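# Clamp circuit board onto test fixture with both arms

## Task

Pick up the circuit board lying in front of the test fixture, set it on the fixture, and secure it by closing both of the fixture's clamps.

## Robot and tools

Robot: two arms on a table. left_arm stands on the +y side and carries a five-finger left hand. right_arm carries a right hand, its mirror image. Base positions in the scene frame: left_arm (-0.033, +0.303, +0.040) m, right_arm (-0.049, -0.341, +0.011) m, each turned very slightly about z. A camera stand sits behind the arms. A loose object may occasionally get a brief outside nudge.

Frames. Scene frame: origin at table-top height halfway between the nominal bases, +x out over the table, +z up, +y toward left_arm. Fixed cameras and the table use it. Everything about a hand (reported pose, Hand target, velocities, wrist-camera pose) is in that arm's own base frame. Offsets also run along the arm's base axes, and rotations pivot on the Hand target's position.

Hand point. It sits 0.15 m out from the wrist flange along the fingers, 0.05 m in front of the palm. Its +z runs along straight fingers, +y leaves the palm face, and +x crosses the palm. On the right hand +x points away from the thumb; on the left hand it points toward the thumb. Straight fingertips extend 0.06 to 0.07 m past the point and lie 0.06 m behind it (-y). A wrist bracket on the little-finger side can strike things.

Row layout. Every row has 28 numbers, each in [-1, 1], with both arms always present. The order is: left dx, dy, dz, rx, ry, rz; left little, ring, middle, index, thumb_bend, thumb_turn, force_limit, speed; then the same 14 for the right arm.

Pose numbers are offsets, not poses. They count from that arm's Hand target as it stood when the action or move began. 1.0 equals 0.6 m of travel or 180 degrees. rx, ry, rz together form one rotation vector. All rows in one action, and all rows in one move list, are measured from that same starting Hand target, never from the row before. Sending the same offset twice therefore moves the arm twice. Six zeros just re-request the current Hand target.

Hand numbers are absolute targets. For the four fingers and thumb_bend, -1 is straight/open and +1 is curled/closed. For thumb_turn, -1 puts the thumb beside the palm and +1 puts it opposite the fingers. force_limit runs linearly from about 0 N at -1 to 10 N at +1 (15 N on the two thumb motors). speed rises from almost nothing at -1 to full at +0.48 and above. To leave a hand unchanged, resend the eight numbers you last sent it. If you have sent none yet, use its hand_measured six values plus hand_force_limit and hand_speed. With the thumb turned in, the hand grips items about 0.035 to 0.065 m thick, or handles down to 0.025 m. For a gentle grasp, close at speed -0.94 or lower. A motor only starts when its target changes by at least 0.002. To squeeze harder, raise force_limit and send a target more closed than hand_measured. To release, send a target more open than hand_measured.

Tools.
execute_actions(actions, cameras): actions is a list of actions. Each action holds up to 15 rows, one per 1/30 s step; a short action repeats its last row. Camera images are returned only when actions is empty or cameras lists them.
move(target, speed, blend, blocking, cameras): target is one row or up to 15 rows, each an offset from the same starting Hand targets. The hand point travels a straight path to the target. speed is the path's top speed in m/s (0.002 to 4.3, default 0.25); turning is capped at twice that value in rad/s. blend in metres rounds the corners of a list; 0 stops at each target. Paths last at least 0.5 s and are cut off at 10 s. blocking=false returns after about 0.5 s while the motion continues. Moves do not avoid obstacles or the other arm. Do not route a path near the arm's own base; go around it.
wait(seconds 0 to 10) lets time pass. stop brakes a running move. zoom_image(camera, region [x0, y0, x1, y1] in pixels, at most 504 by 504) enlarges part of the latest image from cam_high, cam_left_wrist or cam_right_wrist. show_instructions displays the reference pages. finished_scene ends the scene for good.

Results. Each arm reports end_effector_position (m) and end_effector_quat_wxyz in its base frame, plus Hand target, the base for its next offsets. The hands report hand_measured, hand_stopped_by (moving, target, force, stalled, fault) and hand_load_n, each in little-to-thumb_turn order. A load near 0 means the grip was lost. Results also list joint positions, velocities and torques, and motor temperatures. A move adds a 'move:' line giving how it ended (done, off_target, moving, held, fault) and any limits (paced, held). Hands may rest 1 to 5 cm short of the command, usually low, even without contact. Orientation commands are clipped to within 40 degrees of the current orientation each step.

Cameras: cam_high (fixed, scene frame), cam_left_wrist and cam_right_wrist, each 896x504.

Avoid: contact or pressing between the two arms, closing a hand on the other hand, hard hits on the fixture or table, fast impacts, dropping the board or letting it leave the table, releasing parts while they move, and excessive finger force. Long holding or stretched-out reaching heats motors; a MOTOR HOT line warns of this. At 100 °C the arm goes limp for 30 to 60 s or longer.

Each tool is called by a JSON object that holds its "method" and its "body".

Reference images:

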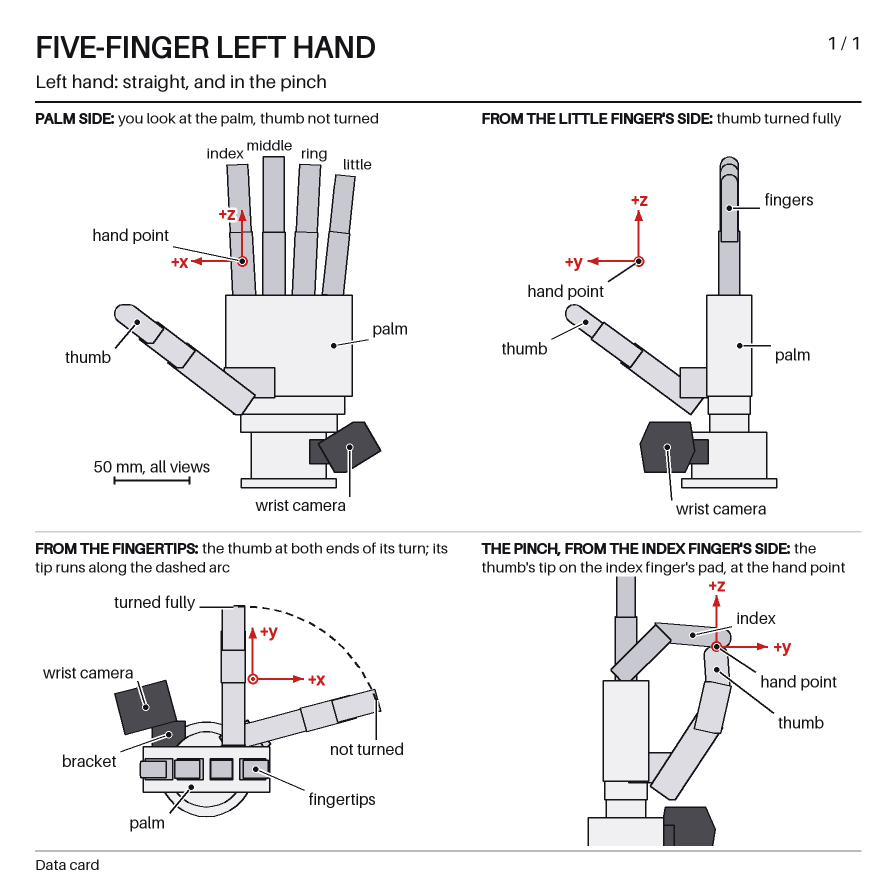

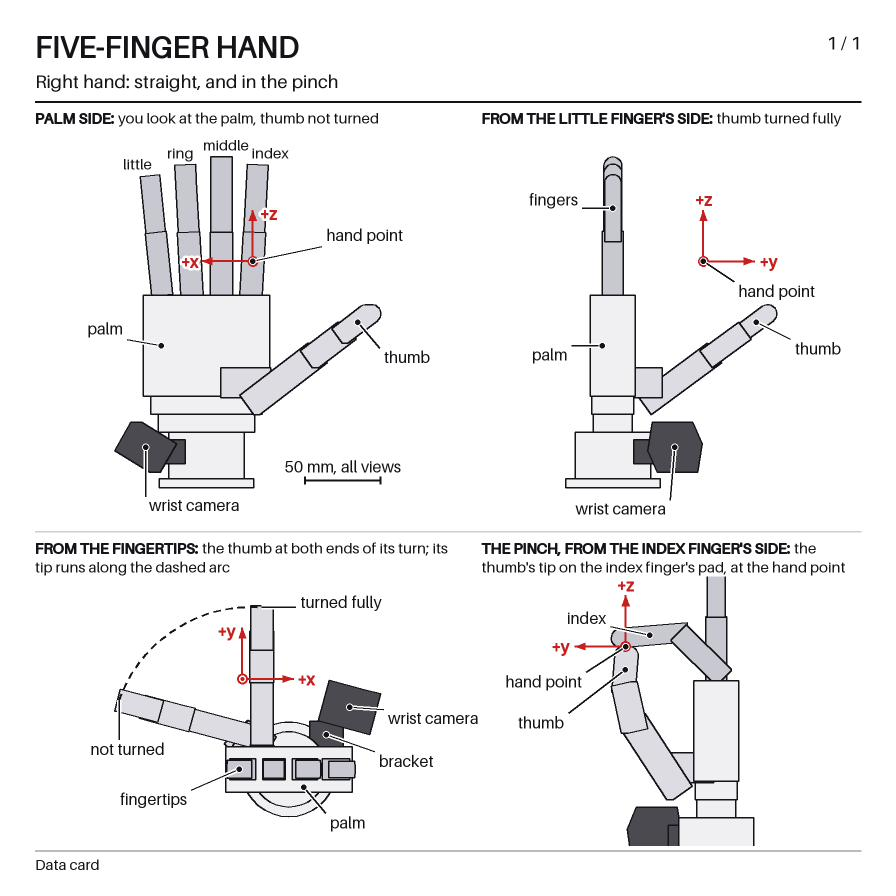

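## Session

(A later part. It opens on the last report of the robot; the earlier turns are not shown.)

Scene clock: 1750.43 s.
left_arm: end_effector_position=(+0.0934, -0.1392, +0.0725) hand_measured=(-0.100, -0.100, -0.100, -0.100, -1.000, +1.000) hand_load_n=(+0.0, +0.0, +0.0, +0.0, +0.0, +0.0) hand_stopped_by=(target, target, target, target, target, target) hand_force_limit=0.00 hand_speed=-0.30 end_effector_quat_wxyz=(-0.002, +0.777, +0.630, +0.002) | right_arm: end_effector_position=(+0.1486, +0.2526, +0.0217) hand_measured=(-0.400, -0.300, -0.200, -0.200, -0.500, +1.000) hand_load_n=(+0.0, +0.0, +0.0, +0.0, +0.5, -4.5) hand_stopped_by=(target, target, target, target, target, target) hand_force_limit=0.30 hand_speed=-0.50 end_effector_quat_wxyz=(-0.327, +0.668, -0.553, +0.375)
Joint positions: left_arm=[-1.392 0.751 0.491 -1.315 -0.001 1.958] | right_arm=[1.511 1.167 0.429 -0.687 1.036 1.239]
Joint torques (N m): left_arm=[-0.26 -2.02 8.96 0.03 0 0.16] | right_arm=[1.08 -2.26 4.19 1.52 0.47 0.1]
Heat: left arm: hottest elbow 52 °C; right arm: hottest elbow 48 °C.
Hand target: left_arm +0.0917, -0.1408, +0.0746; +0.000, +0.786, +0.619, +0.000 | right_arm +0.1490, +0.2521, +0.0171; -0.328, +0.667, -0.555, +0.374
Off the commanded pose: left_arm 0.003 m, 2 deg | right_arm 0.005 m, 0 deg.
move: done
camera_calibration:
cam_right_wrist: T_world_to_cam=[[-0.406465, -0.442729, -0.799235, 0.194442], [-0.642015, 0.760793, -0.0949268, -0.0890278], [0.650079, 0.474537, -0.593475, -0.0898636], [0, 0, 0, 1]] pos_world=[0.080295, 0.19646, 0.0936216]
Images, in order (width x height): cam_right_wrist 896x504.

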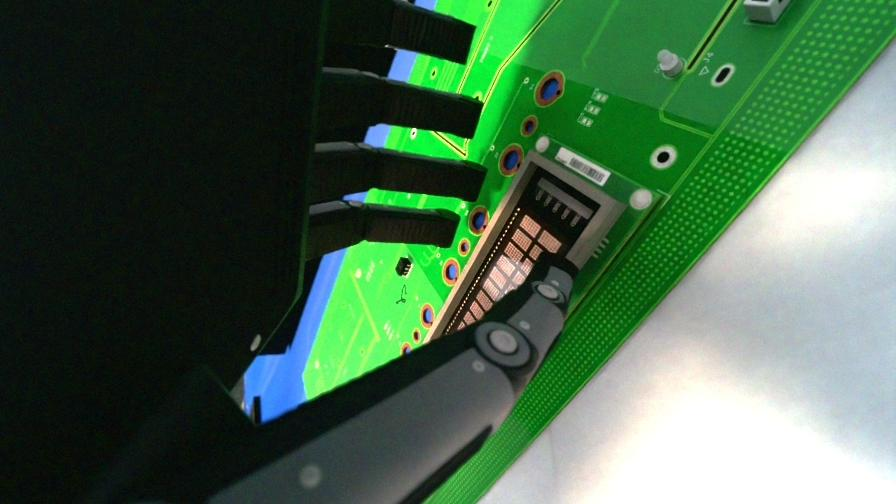

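{"method": "move", "body": {"target": [[0,0,0,0,0,0,-0.1,-0.1,-0.1,-0.1,-1,1,0,-0.3,0,0,0.045,0,0,0,-0.4,-0.3,-0.2,-0.2,-0.5,1,0.3,-0.5],[0,0,0,0,0,0,-0.1,-0.1,-0.1,-0.1,-1,1,0,-0.3,-0.010,0,0.035,0,0,0,-0.4,-0.3,-0.2,-0.2,-0.5,1,0.3,-0.5],[0,0,0,0,0,0,-0.1,-0.1,-0.1,-0.1,-1,1,0,-0.3,-0.010,0,-0.0050,0,0,0,-0.4,-0.3,-0.2,-0.2,-0.5,1,0.3,-0.5]], "speed": 0.08, "cameras": ["cam_right_wrist"]}}

{"method": "zoom_image", "body": {"camera": "cam_right_wrist", "region": [440, 140, 740, 400]}}

Scene clock: 1758.23 s.
left_arm: end_effector_position=(+0.0934, -0.1392, +0.0725) hand_measured=(-0.100, -0.100, -0.100, -0.100, -1.000, +1.000) hand_load_n=(+0.5, +0.0, +0.0, +0.0, +0.0, +0.0) hand_stopped_by=(target, target, target, target, target, target) hand_force_limit=0.00 hand_speed=-0.30 end_effector_quat_wxyz=(-0.002, +0.777, +0.630, +0.002) | right_arm: end_effector_position=(+0.1441, +0.2504, +0.0151) hand_measured=(-0.400, -0.300, -0.200, -0.200, -0.500, +1.000) hand_load_n=(+0.0, +0.0, +0.0, +0.0, -0.5, +0.0) hand_stopped_by=(target, target, target, target, target, target) hand_force_limit=0.30 hand_speed=-0.50 end_effector_quat_wxyz=(-0.322, +0.670, -0.552, +0.377)
Joint positions: left_arm=[-1.392 0.751 0.491 -1.315 -0.001 1.958] | right_arm=[1.529 1.195 0.429 -0.706 1.036 1.282]
Joint torques (N m): left_arm=[-0.15 -2.08 8.98 0.03 0.01 0.16] | right_arm=[1.79 -3.14 4.25 1.1 0.59 0.16]
Motor temperatures (°C): left_arm=[22 20 52 21 22 22] | right_arm=[21 26 47 24 26 23]
Heat: left arm: hottest elbow 52 °C; right arm: hottest elbow 47 °C.
Hand target: left_arm +0.0917, -0.1408, +0.0746; +0.000, +0.786, +0.619, +0.000 | right_arm +0.1430, +0.2521, +0.0141; -0.328, +0.667, -0.555, +0.374
Off the commanded pose: left_arm 0.003 m, 2 deg | right_arm 0.002 m, 1 deg.
move: done
camera_calibration:
cam_right_wrist: T_world_to_cam=[[-0.410646, -0.449517, -0.793287, 0.188594], [-0.639496, 0.762153, -0.100839, -0.0915599], [0.649935, 0.465895, -0.600439, -0.0875531], [0, 0, 0, 1]] pos_world=[0.0757971, 0.195349, 0.0878064]
Images, in order (width x height): cam_right_wrist 896x504.

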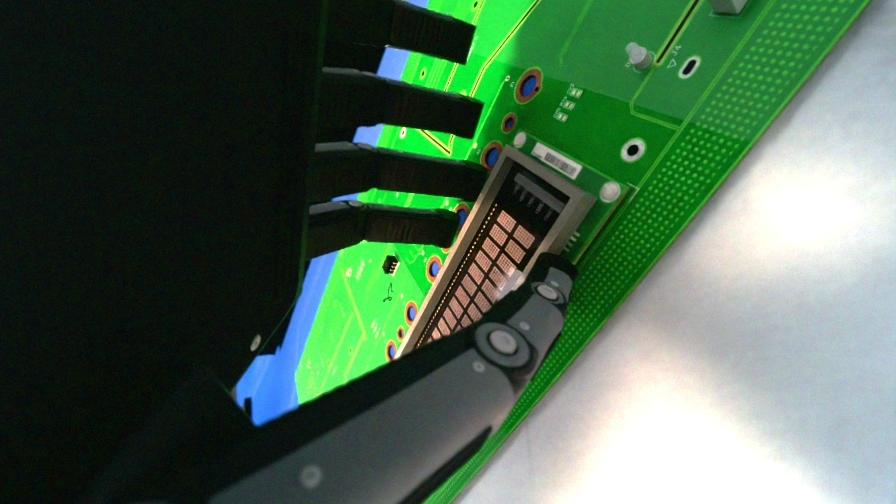

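Scaled by 1.680.

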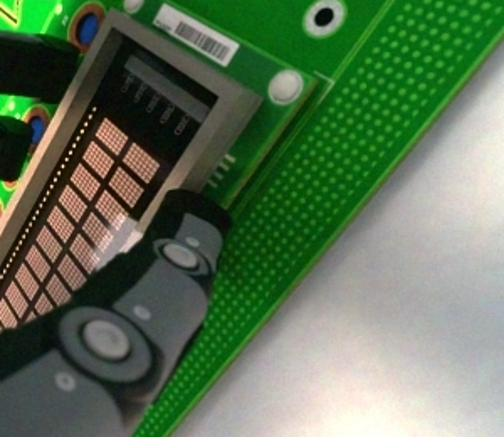

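{"method": "execute_actions", "body": {"actions": [[[0,0,0,0,0,0,-0.1,-0.1,-0.1,-0.1,-1,1,0,-0.3,0,0,0,0,0,0,-0.4,-0.3,0.4,0.4,-0.1,1,-0.1,-0.6]],[[0,0,0,0,0,0,-0.1,-0.1,-0.1,-0.1,-1,1,0,-0.3,0,0,0,0,0,0,-0.4,-0.3,0.4,0.4,-0.1,1,-0.1,-0.6]],[[0,0,0,0,0,0,-0.1,-0.1,-0.1,-0.1,-1,1,0,-0.3,0,0,0,0,0,0,-0.4,-0.3,0.4,0.4,-0.1,1,-0.1,-0.6]]], "cameras": ["cam_right_wrist"]}}

Scene clock: 1766.23 s.
left_arm: end_effector_position=(+0.0934, -0.1392, +0.0725) hand_measured=(-0.100, -0.100, -0.100, -0.100, -1.000, +1.000) hand_load_n=(+0.0, +0.0, +0.0, +0.0, +0.0, +0.0) hand_stopped_by=(target, target, target, target, target, target) hand_force_limit=0.00 hand_speed=-0.30 end_effector_quat_wxyz=(-0.002, +0.777, +0.630, +0.002) | right_arm: end_effector_position=(+0.1448, +0.2505, +0.0158) hand_measured=(-0.400, -0.300, -0.134, -0.098, -0.474, +1.000) hand_load_n=(+0.0, -0.5, +5.0, +13.0, +16.0, +2.0) hand_stopped_by=(target, target, force, force, force, target) hand_force_limit=-0.10 hand_speed=-0.60 end_effector_quat_wxyz=(-0.324, +0.669, -0.552, +0.379)
Joint positions: left_arm=[-1.392 0.751 0.491 -1.315 -0.001 1.958] | right_arm=[1.53 1.195 0.429 -0.706 1.041 1.282]
Joint torques (N m): left_arm=[-0.21 -1.96 8.95 0.02 0 0.16] | right_arm=[1.79 -3.14 4.25 1.13 0.41 0.15]
Heat: left arm: hottest elbow 52 °C; right arm: hottest elbow 45 °C.
Hand target: left_arm +0.0917, -0.1408, +0.0746; +0.000, +0.786, +0.619, +0.000 | right_arm +0.1430, +0.2521, +0.0141; -0.328, +0.667, -0.555, +0.374
Off the commanded pose: left_arm 0.003 m, 2 deg | right_arm 0.003 m, 1 deg.
camera_calibration:
cam_right_wrist: T_world_to_cam=[[-0.406974, -0.448659, -0.795662, 0.188769], [-0.638656, 0.762526, -0.103307, -0.0913305], [0.653063, 0.46611, -0.596867, -0.0882085], [0, 0, 0, 1]] pos_world=[0.076101, 0.19545, 0.0881123]
Images, in order (width x height): cam_right_wrist 896x504.

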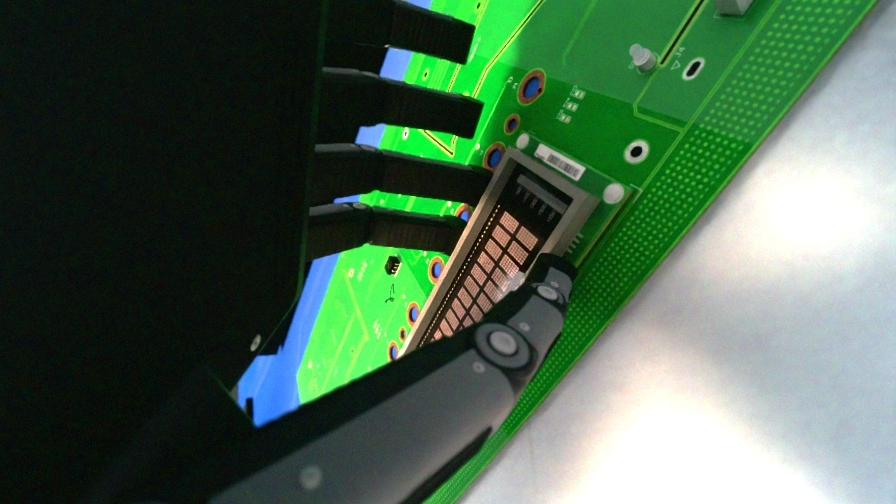

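{"method": "execute_actions", "body": {"actions": [[[0,0,0,0,0,0,-0.1,-0.1,-0.1,-0.1,-1,1,0,-0.3,0,0,0,0,0,0,-0.4,-0.3,0.5,0.5,0,1,0.8,-0.96]],[[0,0,0,0,0,0,-0.1,-0.1,-0.1,-0.1,-1,1,0,-0.3,0,0,0,0,0,0,-0.4,-0.3,0.5,0.5,0,1,0.8,-0.96]],[[0,0,0,0,0,0,-0.1,-0.1,-0.1,-0.1,-1,1,0,-0.3,0,0,0,0,0,0,-0.4,-0.3,0.5,0.5,0,1,0.8,-0.96]]]}}

Scene clock: 1772.80 s.
left_arm: end_effector_position=(+0.0934, -0.1392, +0.0725) hand_measured=(-0.100, -0.100, -0.100, -0.100, -1.000, +1.000) hand_load_n=(+0.0, +0.0, +0.0, +0.0, +0.0, +0.0) hand_stopped_by=(target, target, target, target, target, target) hand_force_limit=0.00 hand_speed=-0.30 end_effector_quat_wxyz=(-0.002, +0.777, +0.630, +0.002) | right_arm: end_effector_position=(+0.1448, +0.2505, +0.0158) hand_measured=(-0.400, -0.300, -0.128, -0.098, -0.474, +1.000) hand_load_n=(+0.0, +0.0, +8.0, +11.5, +17.0, +2.0) hand_stopped_by=(target, target, force, force, force, target) hand_force_limit=0.80 hand_speed=-0.96 end_effector_quat_wxyz=(-0.324, +0.669, -0.552, +0.379)
Joint positions: left_arm=[-1.392 0.751 0.491 -1.315 -0.001 1.958] | right_arm=[1.53 1.195 0.429 -0.706 1.041 1.282]
Joint torques (N m): left_arm=[-0.21 -2.02 8.99 0.02 0 0.16] | right_arm=[1.85 -3.14 4.25 1.13 0.4 0.15]
Heat: left arm: hottest elbow 52 °C; right arm: hottest elbow 44 °C.
Hand target: left_arm +0.0917, -0.1408, +0.0746; +0.000, +0.786, +0.619, +0.000 | right_arm +0.1430, +0.2521, +0.0141; -0.328, +0.667, -0.555, +0.374
Off the commanded pose: left_arm 0.003 m, 2 deg | right_arm 0.003 m, 1 deg.

{"method": "move", "body": {"target": [0,0,0,0,0,0,-0.1,-0.1,-0.1,-0.1,-1,1,0,-0.3,0.003,0.025,0.0433,0.008,0.011,0,-0.4,-0.3,0.5,0.5,0,1,0.8,-0.96], "speed": 0.03, "cameras": ["cam_right_wrist","cam_left_wrist"]}}

Scene clock: 1779.17 s.
left_arm: end_effector_position=(+0.0934, -0.1392, +0.0725) hand_measured=(-0.100, -0.100, -0.100, -0.100, -1.000, +1.000) hand_load_n=(+0.0, +0.0, +0.5, +0.0, +0.0, +0.0) hand_stopped_by=(target, target, target, target, target, target) hand_force_limit=0.00 hand_speed=-0.30 end_effector_quat_wxyz=(-0.002, +0.777, +0.630, +0.002) | right_arm: end_effector_position=(+0.1429, +0.2472, +0.0216) hand_measured=(-0.400, -0.300, -0.128, -0.098, -0.474, +1.000) hand_load_n=(+0.0, +0.0, +6.5, +11.0, +15.0, +0.0) hand_stopped_by=(target, target, force, force, force, target) hand_force_limit=0.80 hand_speed=-0.96 end_effector_quat_wxyz=(-0.315, +0.674, -0.559, +0.366)
Joint positions: left_arm=[-1.392 0.751 0.491 -1.315 -0.001 1.958] | right_arm=[1.513 1.146 0.431 -0.737 1.003 1.261]
Joint torques (N m): left_arm=[-0.15 -1.96 8.99 0.02 0 0.16] | right_arm=[0.73 -3.96 8.35 0.23 0.34 -0.05]
Heat: left arm: hottest elbow 51 °C; right arm: hottest elbow 44 °C.
Hand target: left_arm +0.0917, -0.1408, +0.0746; +0.000, +0.786, +0.619, +0.000 | right_arm +0.1448, +0.2669, +0.0399; -0.327, +0.669, -0.565, +0.355
Off the commanded pose: left_arm 0.003 m, 2 deg | right_arm 0.027 m, 2 deg.
move: off_target (right_arm)
camera_calibration:
cam_left_wrist: T_world_to_cam=[[-0.900726, 0.434084, 0.0162387, 0.140237], [0.390262, 0.792247, 0.469085, 0.0452092], [0.190757, 0.428854, -0.883004, 0.222598], [0, 0, 0, 1]] pos_world=[0.0662096, -0.192154, 0.173071]
cam_right_wrist: T_world_to_cam=[[-0.435909, -0.445308, -0.782102, 0.194046], [-0.640746, 0.763804, -0.0777665, -0.0898695], [0.632003, 0.46723, -0.618279, -0.0787572], [0, 0, 0, 1]] pos_world=[0.0767775, 0.19185, 0.0960808]
Images, in order (width x height): cam_left_wrist 896x504, cam_right_wrist 896x504.

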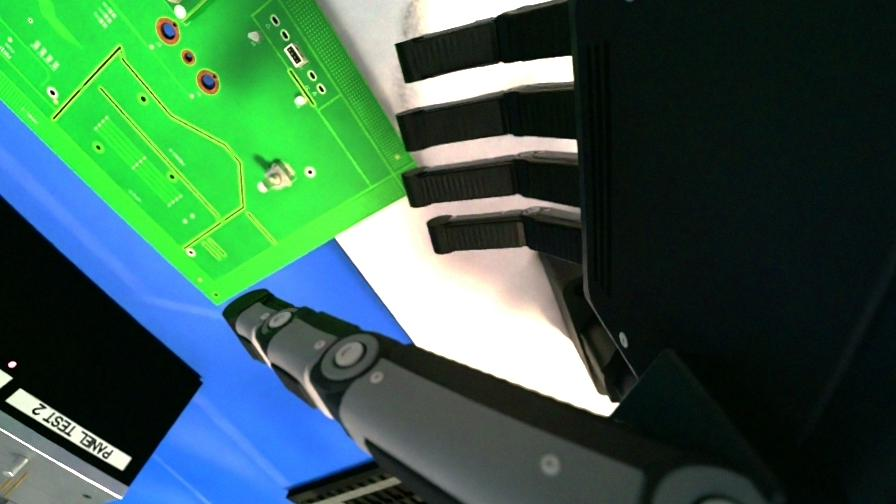

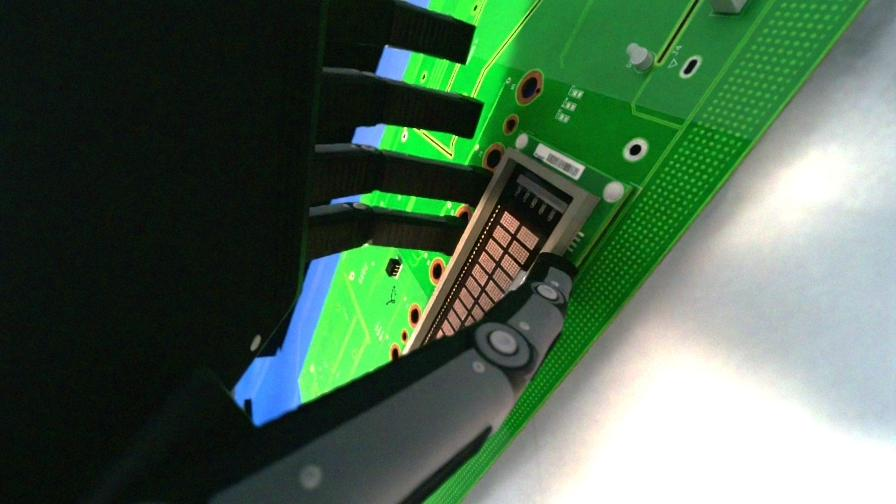

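{"method": "move", "body": {"target": [0,0,0,0,0,0,-0.1,-0.1,-0.1,-0.1,-1,1,0,-0.3,0.002,0.012,0.022,0.006,0.009,0,-0.4,-0.3,0.5,0.5,0,1,0.8,-0.96], "speed": 0.03, "cameras": ["cam_right_wrist","cam_left_wrist"]}}

Scene clock: 1783.53 s.
left_arm: end_effector_position=(+0.0934, -0.1392, +0.0725) hand_measured=(-0.100, -0.100, -0.100, -0.100, -1.000, +1.000) hand_load_n=(+0.0, +0.0, +0.0, +0.0, +0.0, +0.0) hand_stopped_by=(target, target, target, target, target, target) hand_force_limit=0.00 hand_speed=-0.30 end_effector_quat_wxyz=(-0.002, +0.777, +0.630, +0.002) | right_arm: end_effector_position=(+0.1431, +0.2479, +0.0286) hand_measured=(-0.400, -0.300, -0.128, -0.098, -0.474, +1.000) hand_load_n=(+0.0, -0.5, +4.5, +12.5, +14.0, -0.5) hand_stopped_by=(target, target, force, force, force, target) hand_force_limit=0.80 hand_speed=-0.96 end_effector_quat_wxyz=(-0.304, +0.681, -0.564, +0.356)
Joint positions: left_arm=[-1.392 0.751 0.491 -1.315 -0.001 1.958] | right_arm=[1.489 1.115 0.449 -0.763 0.967 1.226]
Joint torques (N m): left_arm=[-0.21 -2.02 8.96 0.03 0 0.16] | right_arm=[0.85 -4.13 9.35 0.46 0.43 -0.01]
Heat: left arm: hottest elbow 51 °C; right arm: hottest elbow 44 °C.
Hand target: left_arm +0.0917, -0.1408, +0.0746; +0.000, +0.786, +0.619, +0.000 | right_arm +0.1461, +0.2742, +0.0532; -0.325, +0.671, -0.573, +0.340
Off the commanded pose: left_arm 0.003 m, 2 deg | right_arm 0.036 m, 3 deg.
move: off_target (right_arm)
camera_calibration:
cam_left_wrist: T_world_to_cam=[[-0.900726, 0.434084, 0.0162387, 0.140237], [0.390262, 0.792247, 0.469085, 0.0452092], [0.190757, 0.428854, -0.883004, 0.222598], [0, 0, 0, 1]] pos_world=[0.0662096, -0.192154, 0.173071]
cam_right_wrist: T_world_to_cam=[[-0.46239, -0.448131, -0.765097, 0.204032], [-0.642429, 0.76405, -0.0592634, -0.0901169], [0.611131, 0.464118, -0.641182, -0.0703697], [0, 0, 0, 1]] pos_world=[0.0794535, 0.192947, 0.105643]
Images, in order (width x height): cam_left_wrist 896x504, cam_right_wrist 896x504.

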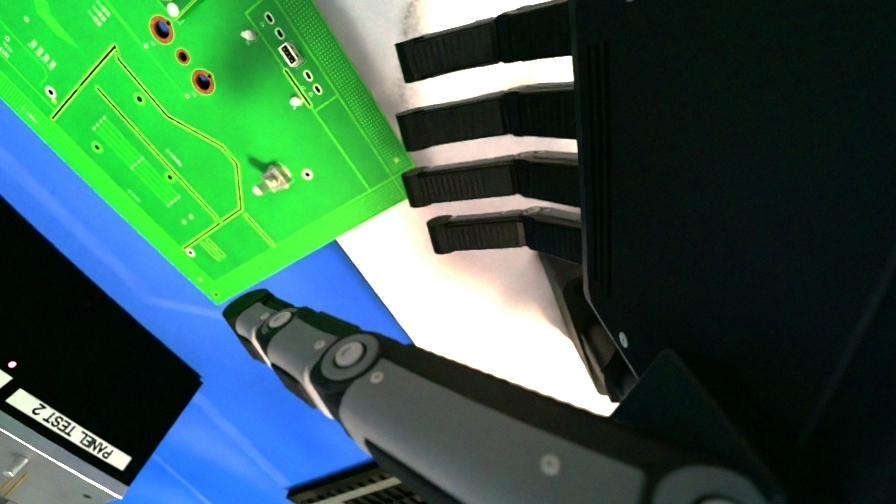

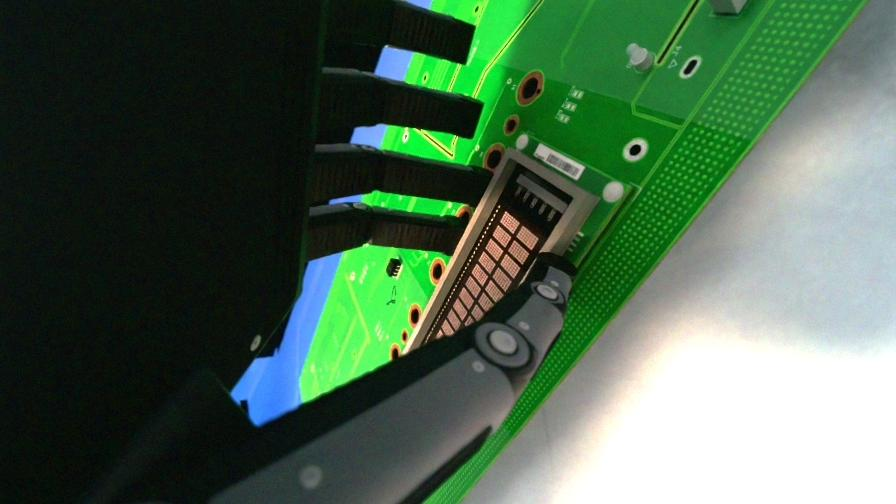

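{"method": "zoom_image", "body": {"camera": "cam_left_wrist", "region": [180, 0, 480, 310]}}

Scaled by 1.626.

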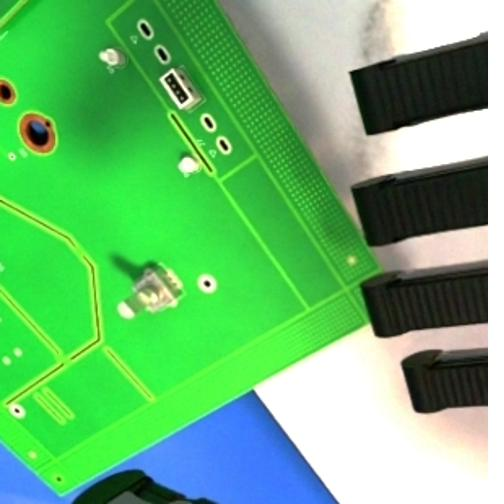

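{"method": "wait", "body": {"seconds": 0.1, "cameras": ["cam_high"]}}

{"method": "zoom_image", "body": {"camera": "cam_high", "region": [280, 140, 460, 340]}}

Scene clock: 1797.17 s.
left_arm: end_effector_position=(+0.0934, -0.1392, +0.0725) hand_measured=(-0.100, -0.100, -0.100, -0.100, -1.000, +1.000) hand_load_n=(+0.0, +0.0, +0.0, +0.0, +0.0, +0.0) hand_stopped_by=(target, target, target, target, target, target) hand_force_limit=0.00 hand_speed=-0.30 end_effector_quat_wxyz=(-0.002, +0.777, +0.630, +0.002) | right_arm: end_effector_position=(+0.1431, +0.2479, +0.0286) hand_measured=(-0.400, -0.300, -0.128, -0.098, -0.474, +1.000) hand_load_n=(+0.0, +0.0, +5.0, +12.5, +14.0, -0.5) hand_stopped_by=(target, target, force, force, force, target) hand_force_limit=0.80 hand_speed=-0.96 end_effector_quat_wxyz=(-0.304, +0.681, -0.564, +0.356)
Joint positions: left_arm=[-1.392 0.751 0.491 -1.315 -0.001 1.958] | right_arm=[1.489 1.115 0.449 -0.763 0.967 1.226]
Joint torques (N m): left_arm=[-0.15 -2.02 8.96 0.03 0 0.16] | right_arm=[0.85 -4.13 9.33 0.46 0.43 -0.01]
Heat: left arm: hottest elbow 51 °C; right arm: hottest elbow 47 °C.
Hand target: left_arm +0.0917, -0.1408, +0.0746; +0.000, +0.786, +0.619, +0.000 | right_arm +0.1461, +0.2742, +0.0532; -0.325, +0.671, -0.573, +0.340
Off the commanded pose: left_arm 0.003 m, 2 deg | right_arm 0.036 m, 3 deg.
wait: 0.10 s; at rest from the start
Images, in order (width x height): cam_high 896x504.

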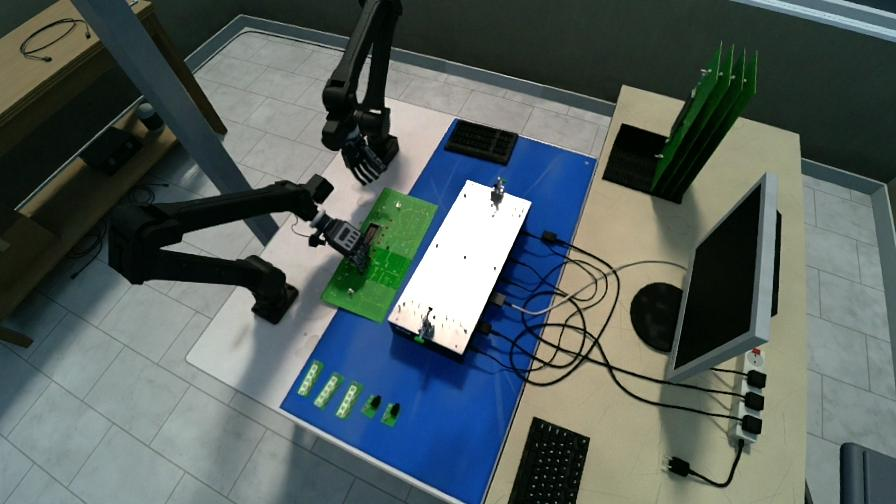

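Scaled by 2.520.

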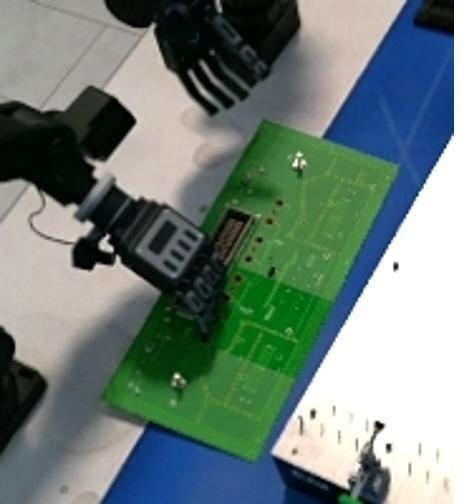

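{"method": "move", "body": {"target": [0.0638,0.015,0,0,0,-0.395,-0.1,-0.1,-0.1,-0.1,-1,1,0,-0.3,0,0,0,0,0,0,-0.4,-0.3,0.5,0.5,0,1,0.8,-0.96], "speed": 0.2, "cameras": ["cam_left_wrist","cam_high"]}}

Scene clock: 1889.80 s.
left_arm: end_effector_position=(+0.1180, -0.1317, +0.0723) hand_measured=(-0.100, -0.100, -0.100, -0.100, -1.000, +1.000) hand_load_n=(+0.0, +0.0, +0.0, +0.5, +0.0, -0.5) hand_stopped_by=(target, target, target, target, target, target) hand_force_limit=0.00 hand_speed=-0.30 end_effector_quat_wxyz=(+0.090, +0.890, +0.401, +0.196) | right_arm: end_effector_position=(+0.1431, +0.2479, +0.0286) hand_measured=(-0.400, -0.300, -0.128, -0.098, -0.474, +1.000) hand_load_n=(+0.0, -0.5, +4.5, +12.0, +14.0, -0.5) hand_stopped_by=(target, target, force, force, force, target) hand_force_limit=0.80 hand_speed=-0.96 end_effector_quat_wxyz=(-0.304, +0.681, -0.564, +0.356)
Joint positions: left_arm=[-1.768 0.644 0.33 -1.344 -0.427 2.08] | right_arm=[1.489 1.115 0.449 -0.763 0.967 1.226]
Joint torques (N m): left_arm=[1.08 0.38 8.92 0.25 -0.36 -0.01] | right_arm=[0.91 -4.13 9.35 0.44 0.43 -0.01]
Motor temperatures (°C): left_arm=[22 20 51 21 21 22] | right_arm=[21 26 53 24 25 23]
Heat: left arm: hottest elbow 51 °C; right arm: hottest elbow 53 °C.
Hand target: left_arm +0.1182, -0.1327, +0.0738; +0.092, +0.889, +0.403, +0.195 (not the last commanded pose) | right_arm +0.1461, +0.2742, +0.0532; -0.325, +0.671, -0.573, +0.340
Off the commanded pose: left_arm 0.012 m, 50 deg | right_arm 0.036 m, 3 deg.
move: held (left_arm; a check stopped the path), off_target (right_arm); limits=held
pose unreachable (left arm): on one or more control steps of this call, first in action 0 (counted from 0), this arm could not follow its commanded pose, so it was not sent that pose on those steps. It may still have moved: this result reports where it is.
cause: moving toward the commanded pose would bring two parts of the arm too close to each other (joints 3 (elbow) to 6 (wrist roll) lie between them).
camera_calibration:
cam_left_wrist: T_world_to_cam=[[-0.521669, 0.821611, -0.22982, 0.18324], [0.467224, 0.500522, 0.728821, -0.0366363], [0.713837, 0.272826, -0.644983, 0.114997], [0, 0, 0, 1]] pos_world=[0.0306192, -0.163589, 0.142984]
Images, in order (width x height): cam_high 896x504, cam_left_wrist 896x504.

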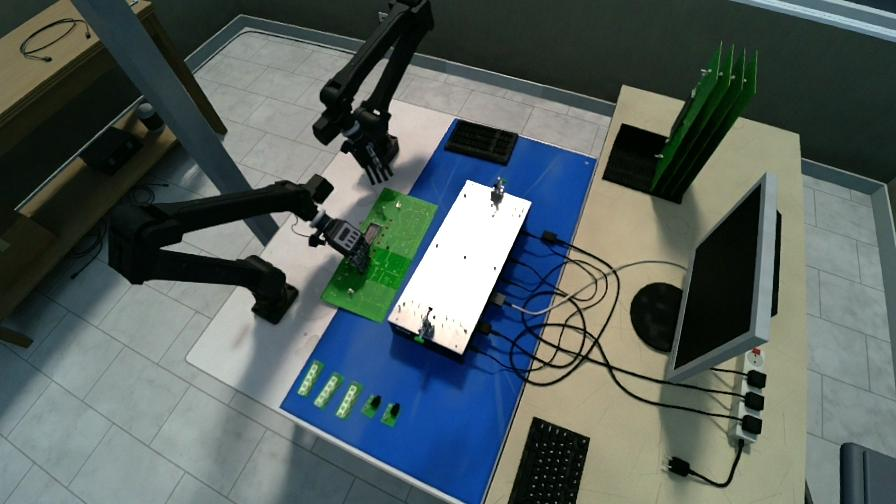

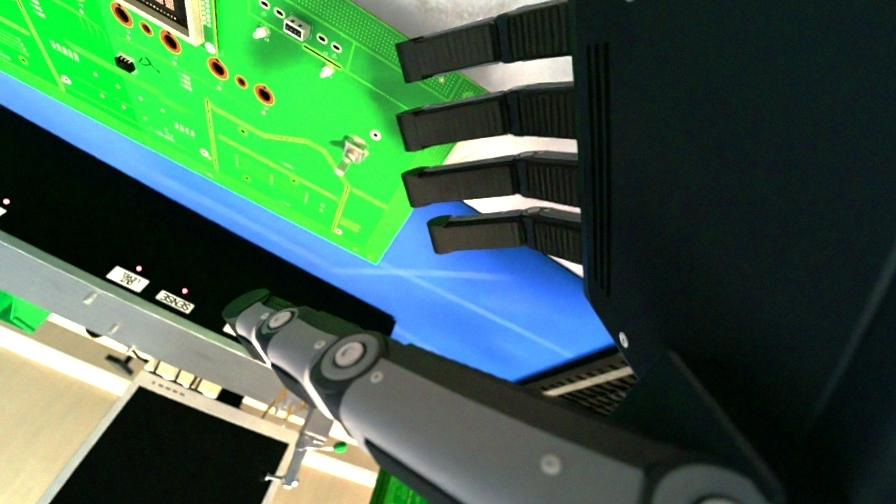

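{"method": "move", "body": {"target": [0,0,0,0,0,0,-0.1,-0.1,-0.1,-0.1,-1,1,0,-0.3,-0.0052,-0.0403,-0.0637,-0.014,-0.020,0,-0.4,-0.3,0.5,0.5,0,1,0.8,-0.96], "speed": 0.05}}

Scene clock: 1988.73 s.
left_arm: end_effector_position=(+0.1180, -0.1317, +0.0723) hand_measured=(-0.100, -0.100, -0.100, -0.100, -1.000, +1.000) hand_load_n=(+0.0, +0.0, +0.0, +0.0, +0.0, -0.5) hand_stopped_by=(target, target, target, target, target, target) hand_force_limit=0.00 hand_speed=-0.30 end_effector_quat_wxyz=(+0.090, +0.890, +0.401, +0.196) | right_arm: end_effector_position=(+0.1437, +0.2479, +0.0169) hand_measured=(-0.400, -0.300, -0.126, -0.098, -0.474, +1.000) hand_load_n=(+0.0, +0.0, +1.0, +12.0, +11.0, +0.0) hand_stopped_by=(target, target, force, force, force, target) hand_force_limit=0.80 hand_speed=-0.96 end_effector_quat_wxyz=(-0.321, +0.672, -0.550, +0.377)
Joint positions: left_arm=[-1.768 0.644 0.33 -1.344 -0.427 2.08] | right_arm=[1.529 1.179 0.425 -0.715 1.034 1.273]
Joint torques (N m): left_arm=[1.14 0.38 8.92 0.21 -0.36 -0.01] | right_arm=[1.85 -2.49 4.29 1.26 0.66 0.24]
Heat: left arm: hottest elbow 51 °C; right arm: hottest elbow 54 °C.
Hand target: left_arm +0.1182, -0.1327, +0.0738; +0.092, +0.889, +0.403, +0.195 | right_arm +0.1429, +0.2500, +0.0149; -0.328, +0.667, -0.555, +0.374
Off the commanded pose: left_arm 0.002 m, 0 deg | right_arm 0.003 m, 1 deg.
move: done

{"method": "move", "body": {"target": [0,0,0.05,0,0,0,-0.1,-0.1,-0.1,-0.1,-1,1,0,-0.3,0.04,0.04,0.001,0,0,0,-0.4,-0.3,0.6,0.6,0.05,1,0.8,-0.96], "speed": 0.05, "cameras": ["cam_right_wrist","cam_high"]}}

Scene clock: 1995.40 s.
left_arm: end_effector_position=(+0.1201, -0.1237, +0.0868) hand_measured=(-0.100, -0.100, -0.100, -0.100, -1.000, +1.000) hand_load_n=(+0.0, +0.0, +0.0, +0.0, +0.0, +0.0) hand_stopped_by=(target, target, target, target, target, target) hand_force_limit=0.00 hand_speed=-0.30 end_effector_quat_wxyz=(+0.078, +0.891, +0.397, +0.206) | right_arm: end_effector_position=(+0.1571, +0.2555, +0.0157) hand_measured=(-0.400, -0.300, -0.098, -0.098, -0.476, +1.000) hand_load_n=(+0.0, +0.0, +8.0, +4.5, +19.0, -4.0) hand_stopped_by=(target, target, force, force, force, target) hand_force_limit=0.80 hand_speed=-0.96 end_effector_quat_wxyz=(-0.317, +0.687, -0.529, +0.386)
Joint positions: left_arm=[-1.767 0.619 0.36 -1.431 -0.43 2.081] | right_arm=[1.477 1.194 0.425 -0.589 1.032 1.097]
Joint torques (N m): left_arm=[1.55 -0.5 12.3 -0.66 -0.3 0.04] | right_arm=[-1.49 -0.44 6.76 2.52 0.13 0.28]
Heat: left arm: hottest elbow 51 °C; right arm: hottest elbow 52 °C.
Hand target: left_arm +0.1182, -0.1328, +0.1038; +0.092, +0.890, +0.403, +0.195 | right_arm +0.1669, +0.2739, +0.0156; -0.328, +0.667, -0.555, +0.374
Off the commanded pose: left_arm 0.019 m, 2 deg | right_arm 0.021 m, 4 deg.
move: off_target (left_arm, right_arm)
camera_calibration:
cam_right_wrist: T_world_to_cam=[[-0.384579, -0.501245, -0.775147, 0.20556], [-0.669366, 0.729672, -0.139742, -0.0734581], [0.635648, 0.465115, -0.616133, -0.0952908], [0, 0, 0, 1]] pos_world=[0.0904552, 0.200958, 0.0903625]
Images, in order (width x height): cam_high 896x504, cam_right_wrist 896x504.

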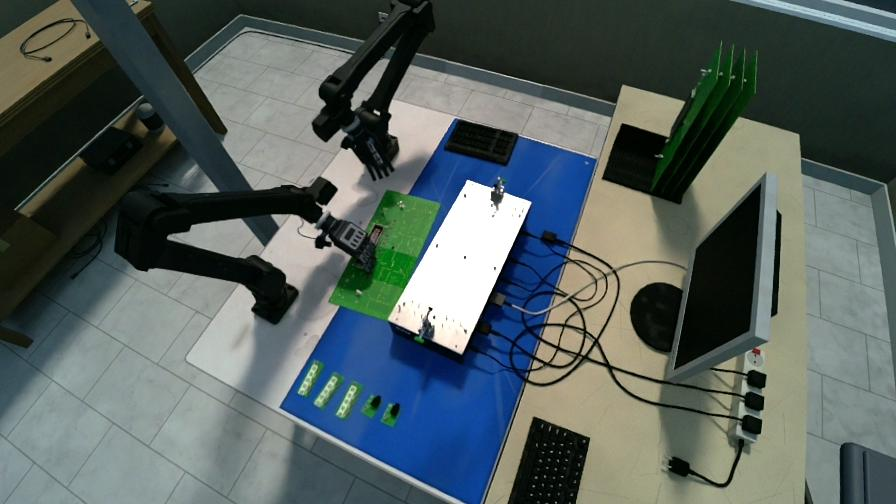

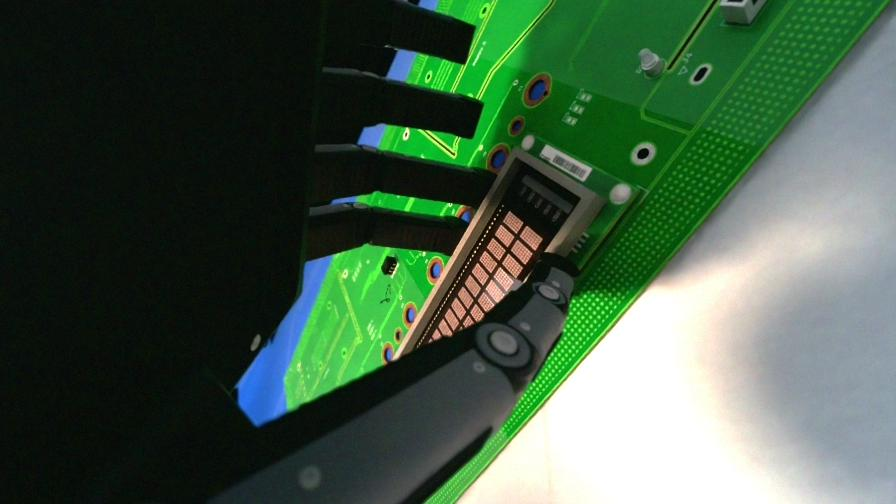

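{"method": "move", "body": {"target": [0,0,0.05,0,0,0,-0.1,-0.1,-0.1,-0.1,-1,1,0,-0.3,0.045,0.06,0.0,0,0,0,-0.4,-0.3,0.6,0.6,0.05,1,0.8,-0.96], "speed": 0.05, "cameras": ["cam_right_wrist","cam_high"]}}

Scene clock: 1999.67 s.
left_arm: end_effector_position=(+0.1206, -0.1217, +0.1152) hand_measured=(-0.100, -0.100, -0.100, -0.100, -1.000, +1.000) hand_load_n=(+0.0, +0.0, +0.0, +0.0, +0.0, +0.0) hand_stopped_by=(target, target, target, target, target, target) hand_force_limit=0.00 hand_speed=-0.30 end_effector_quat_wxyz=(+0.072, +0.891, +0.395, +0.211) | right_arm: end_effector_position=(+0.1827, +0.2762, +0.0149) hand_measured=(-0.400, -0.300, -0.098, -0.096, -0.476, +1.000) hand_load_n=(+0.0, +0.0, +9.0, +0.0, +21.5, -11.5) hand_stopped_by=(target, target, force, force, force, target) hand_force_limit=0.80 hand_speed=-0.96 end_effector_quat_wxyz=(-0.305, +0.691, -0.520, +0.400)
Joint positions: left_arm=[-1.766 0.597 0.429 -1.538 -0.43 2.082] | right_arm=[1.397 1.278 0.479 -0.466 1.027 0.943]
Joint torques (N m): left_arm=[1.44 -0.44 12.82 -0.23 -0.3 0.01] | right_arm=[-1.03 -1.03 8.13 3.02 -0.59 0.44]
Heat: left arm: hottest elbow 53 °C; right arm: hottest elbow 51 °C.
Hand target: left_arm +0.1182, -0.1328, +0.1339; +0.092, +0.890, +0.403, +0.195 | right_arm +0.1939, +0.3100, +0.0156; -0.328, +0.667, -0.555, +0.374
Off the commanded pose: left_arm 0.022 m, 3 deg | right_arm 0.036 m, 6 deg.
move: off_target (left_arm, right_arm)
camera_calibration:
cam_right_wrist: T_world_to_cam=[[-0.378109, -0.532446, -0.757321, 0.232277], [-0.666331, 0.724431, -0.176642, -0.0700587], [0.642679, 0.437836, -0.628699, -0.115331], [0, 0, 0, 1]] pos_world=[0.115265, 0.224924, 0.0910243]
Images, in order (width x height): cam_high 896x504, cam_right_wrist 896x504.

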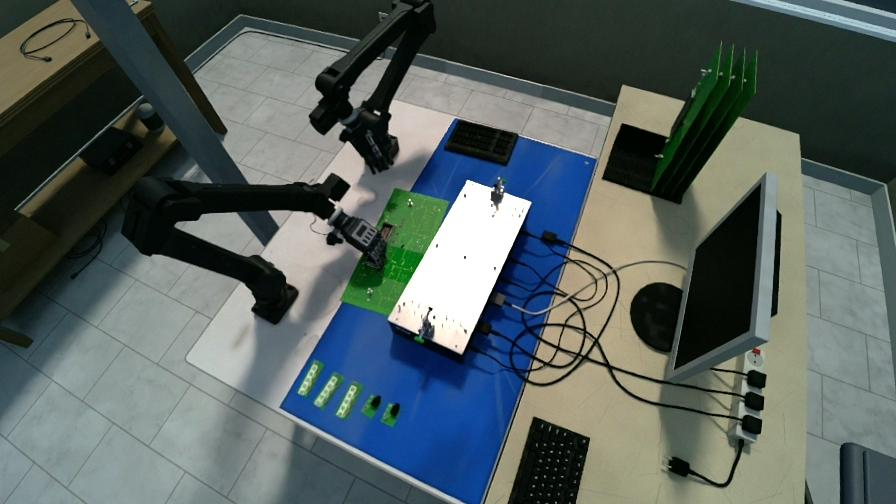

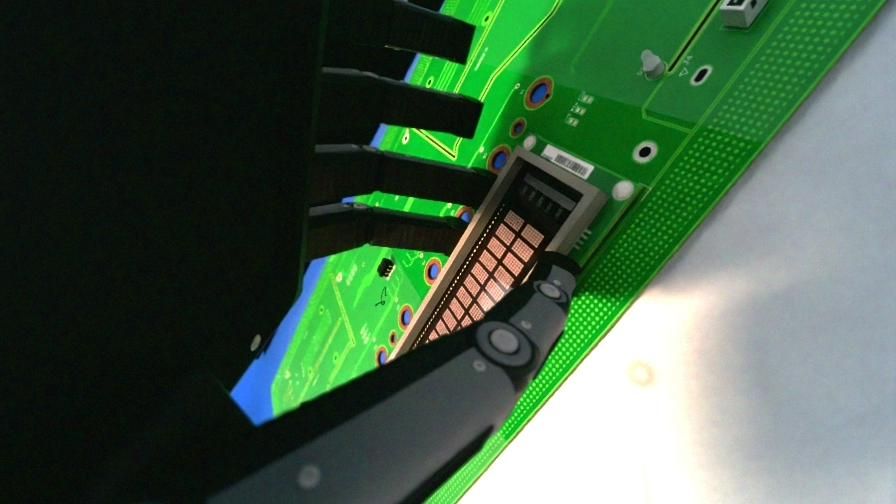

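{"method": "zoom_image", "body": {"camera": "cam_high", "region": [320, 170, 480, 340]}}

Scaled by 2.965.

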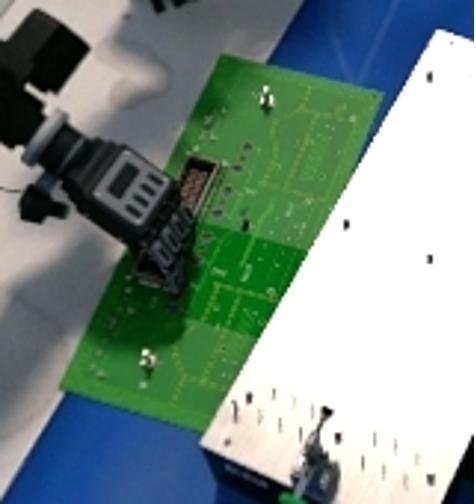

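{"method": "zoom_image", "body": {"camera": "cam_right_wrist", "region": [420, 0, 896, 504]}}

Scaled by 1.000.

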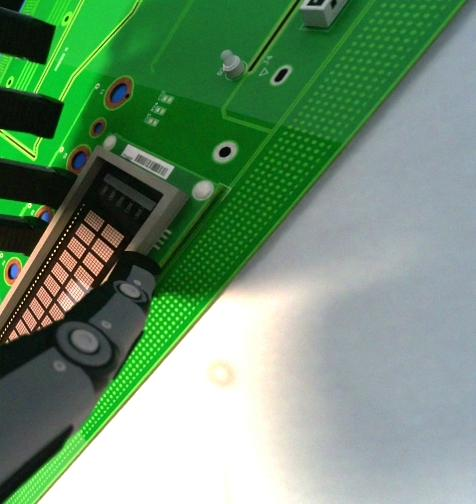

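{"method": "execute_actions", "body": {"actions": [[[0,0,0,0,0,0,-0.1,-0.1,-0.1,-0.1,-1,1,0,-0.3,-0.015,-0.03,0.0,0,0,0,-0.4,-0.3,-0.2,-0.2,-0.6,1,0.3,-0.5]],[[0,0,0,0,0,0,-0.1,-0.1,-0.1,-0.1,-1,1,0,-0.3,0,0,0.0,0,0,0,-0.4,-0.3,-0.2,-0.2,-0.6,1,0.3,-0.5]]]}}

{"method": "move", "body": {"target": [0,0,0,0,0,0,-0.1,-0.1,-0.1,-0.1,-1,1,0,-0.3,0,-0.05,0.15,0,0,0,-0.4,-0.3,-0.2,-0.2,-0.6,1,0.3,-0.5], "speed": 0.15, "cameras": ["cam_right_wrist"]}}

Scene clock: 2048.07 s.
left_arm: end_effector_position=(+0.1206, -0.1217, +0.1152) hand_measured=(-0.100, -0.100, -0.100, -0.100, -1.000, +1.000) hand_load_n=(+0.0, +0.0, +0.5, +0.0, +0.0, +0.0) hand_stopped_by=(target, target, target, target, target, target) hand_force_limit=0.00 hand_speed=-0.30 end_effector_quat_wxyz=(+0.072, +0.891, +0.395, +0.211) | right_arm: end_effector_position=(+0.1818, +0.2860, +0.0143) hand_measured=(-0.400, -0.300, -0.200, -0.200, -0.600, +1.000) hand_load_n=(+0.0, +0.0, +0.0, +0.0, +1.0, -1.0) hand_stopped_by=(target, target, target, target, target, target) hand_force_limit=0.30 hand_speed=-0.50 end_effector_quat_wxyz=(-0.321, +0.676, -0.544, +0.379)
Joint positions: left_arm=[-1.766 0.597 0.429 -1.538 -0.43 2.082] | right_arm=[1.394 1.28 0.479 -0.441 1.007 0.996]
Joint torques (N m): left_arm=[1.38 -0.44 12.83 -0.21 -0.3 0.01] | right_arm=[0.56 -4.07 5.27 1.5 0.38 0.22]
Motor temperatures (°C): left_arm=[22 20 58 21 22 22] | right_arm=[21 26 49 24 25 23]
Heat: left arm: hottest elbow 58 °C; right arm: hottest elbow 49 °C.
Hand target: left_arm +0.1182, -0.1328, +0.1339; +0.092, +0.890, +0.403, +0.195 | right_arm +0.1849, +0.2919, +0.0155; -0.328, +0.667, -0.555, +0.374
Off the commanded pose: left_arm 0.022 m, 3 deg | right_arm 0.007 m, 2 deg.

Scene clock: 2049.27 s.
left_arm: end_effector_position=(+0.1206, -0.1217, +0.1152) hand_measured=(-0.100, -0.100, -0.100, -0.100, -1.000, +1.000) hand_load_n=(+0.0, +0.0, +0.0, +0.0, +0.0, +0.0) hand_stopped_by=(target, target, target, target, target, target) hand_force_limit=0.00 hand_speed=-0.30 end_effector_quat_wxyz=(+0.072, +0.891, +0.395, +0.211) | right_arm: end_effector_position=(+0.1806, +0.2460, +0.0863) hand_measured=(-0.400, -0.300, -0.200, -0.200, -0.600, +1.000) hand_load_n=(+0.0, +0.0, +0.0, +0.0, +0.0, +0.0) hand_stopped_by=(target, target, target, target, target, target) hand_force_limit=0.30 hand_speed=-0.50 end_effector_quat_wxyz=(-0.316, +0.673, -0.550, +0.381)
Joint positions: left_arm=[-1.766 0.597 0.429 -1.538 -0.43 2.082] | right_arm=[1.368 0.972 0.509 -0.768 0.999 0.98]
Joint torques (N m): left_arm=[1.38 -0.5 12.82 -0.23 -0.3 0.02] | right_arm=[0.79 -1.9 9.59 0.66 0.36 0.01]
Motor temperatures (°C): left_arm=[22 20 58 21 22 22] | right_arm=[21 26 48 24 25 23]
Heat: left arm: hottest elbow 58 °C; right arm: hottest elbow 48 °C.
Hand target: left_arm +0.1182, -0.1328, +0.1339; +0.092, +0.890, +0.403, +0.195 | right_arm +0.1849, +0.2620, +0.1056; -0.328, +0.667, -0.555, +0.374
Off the commanded pose: left_arm 0.022 m, 3 deg | right_arm 0.025 m, 2 deg.
move: off_target (left_arm, right_arm)
camera_calibration:
cam_right_wrist: T_world_to_cam=[[-0.412303, -0.462558, -0.784886, 0.260855], [-0.64055, 0.759809, -0.111296, -0.0558981], [0.647845, 0.456871, -0.609562, -0.0630528], [0, 0, 0, 1]] pos_world=[0.112594, 0.191939, 0.160085]
Images, in order (width x height): cam_right_wrist 896x504.

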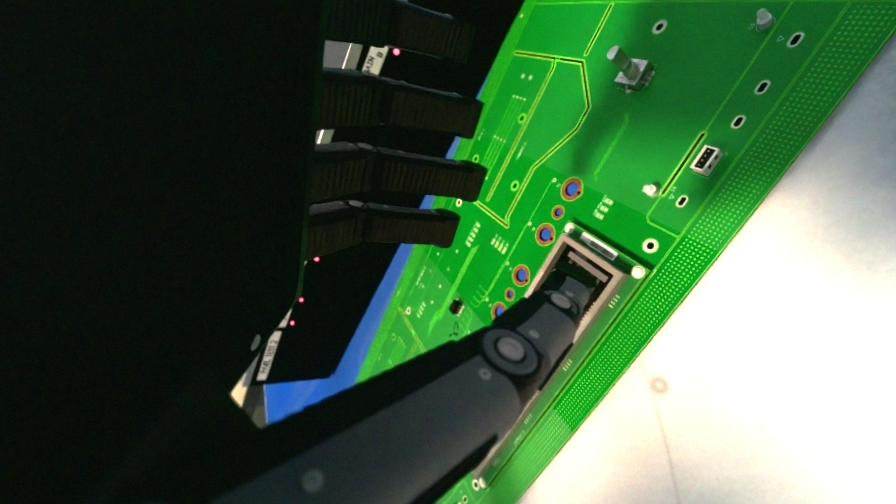

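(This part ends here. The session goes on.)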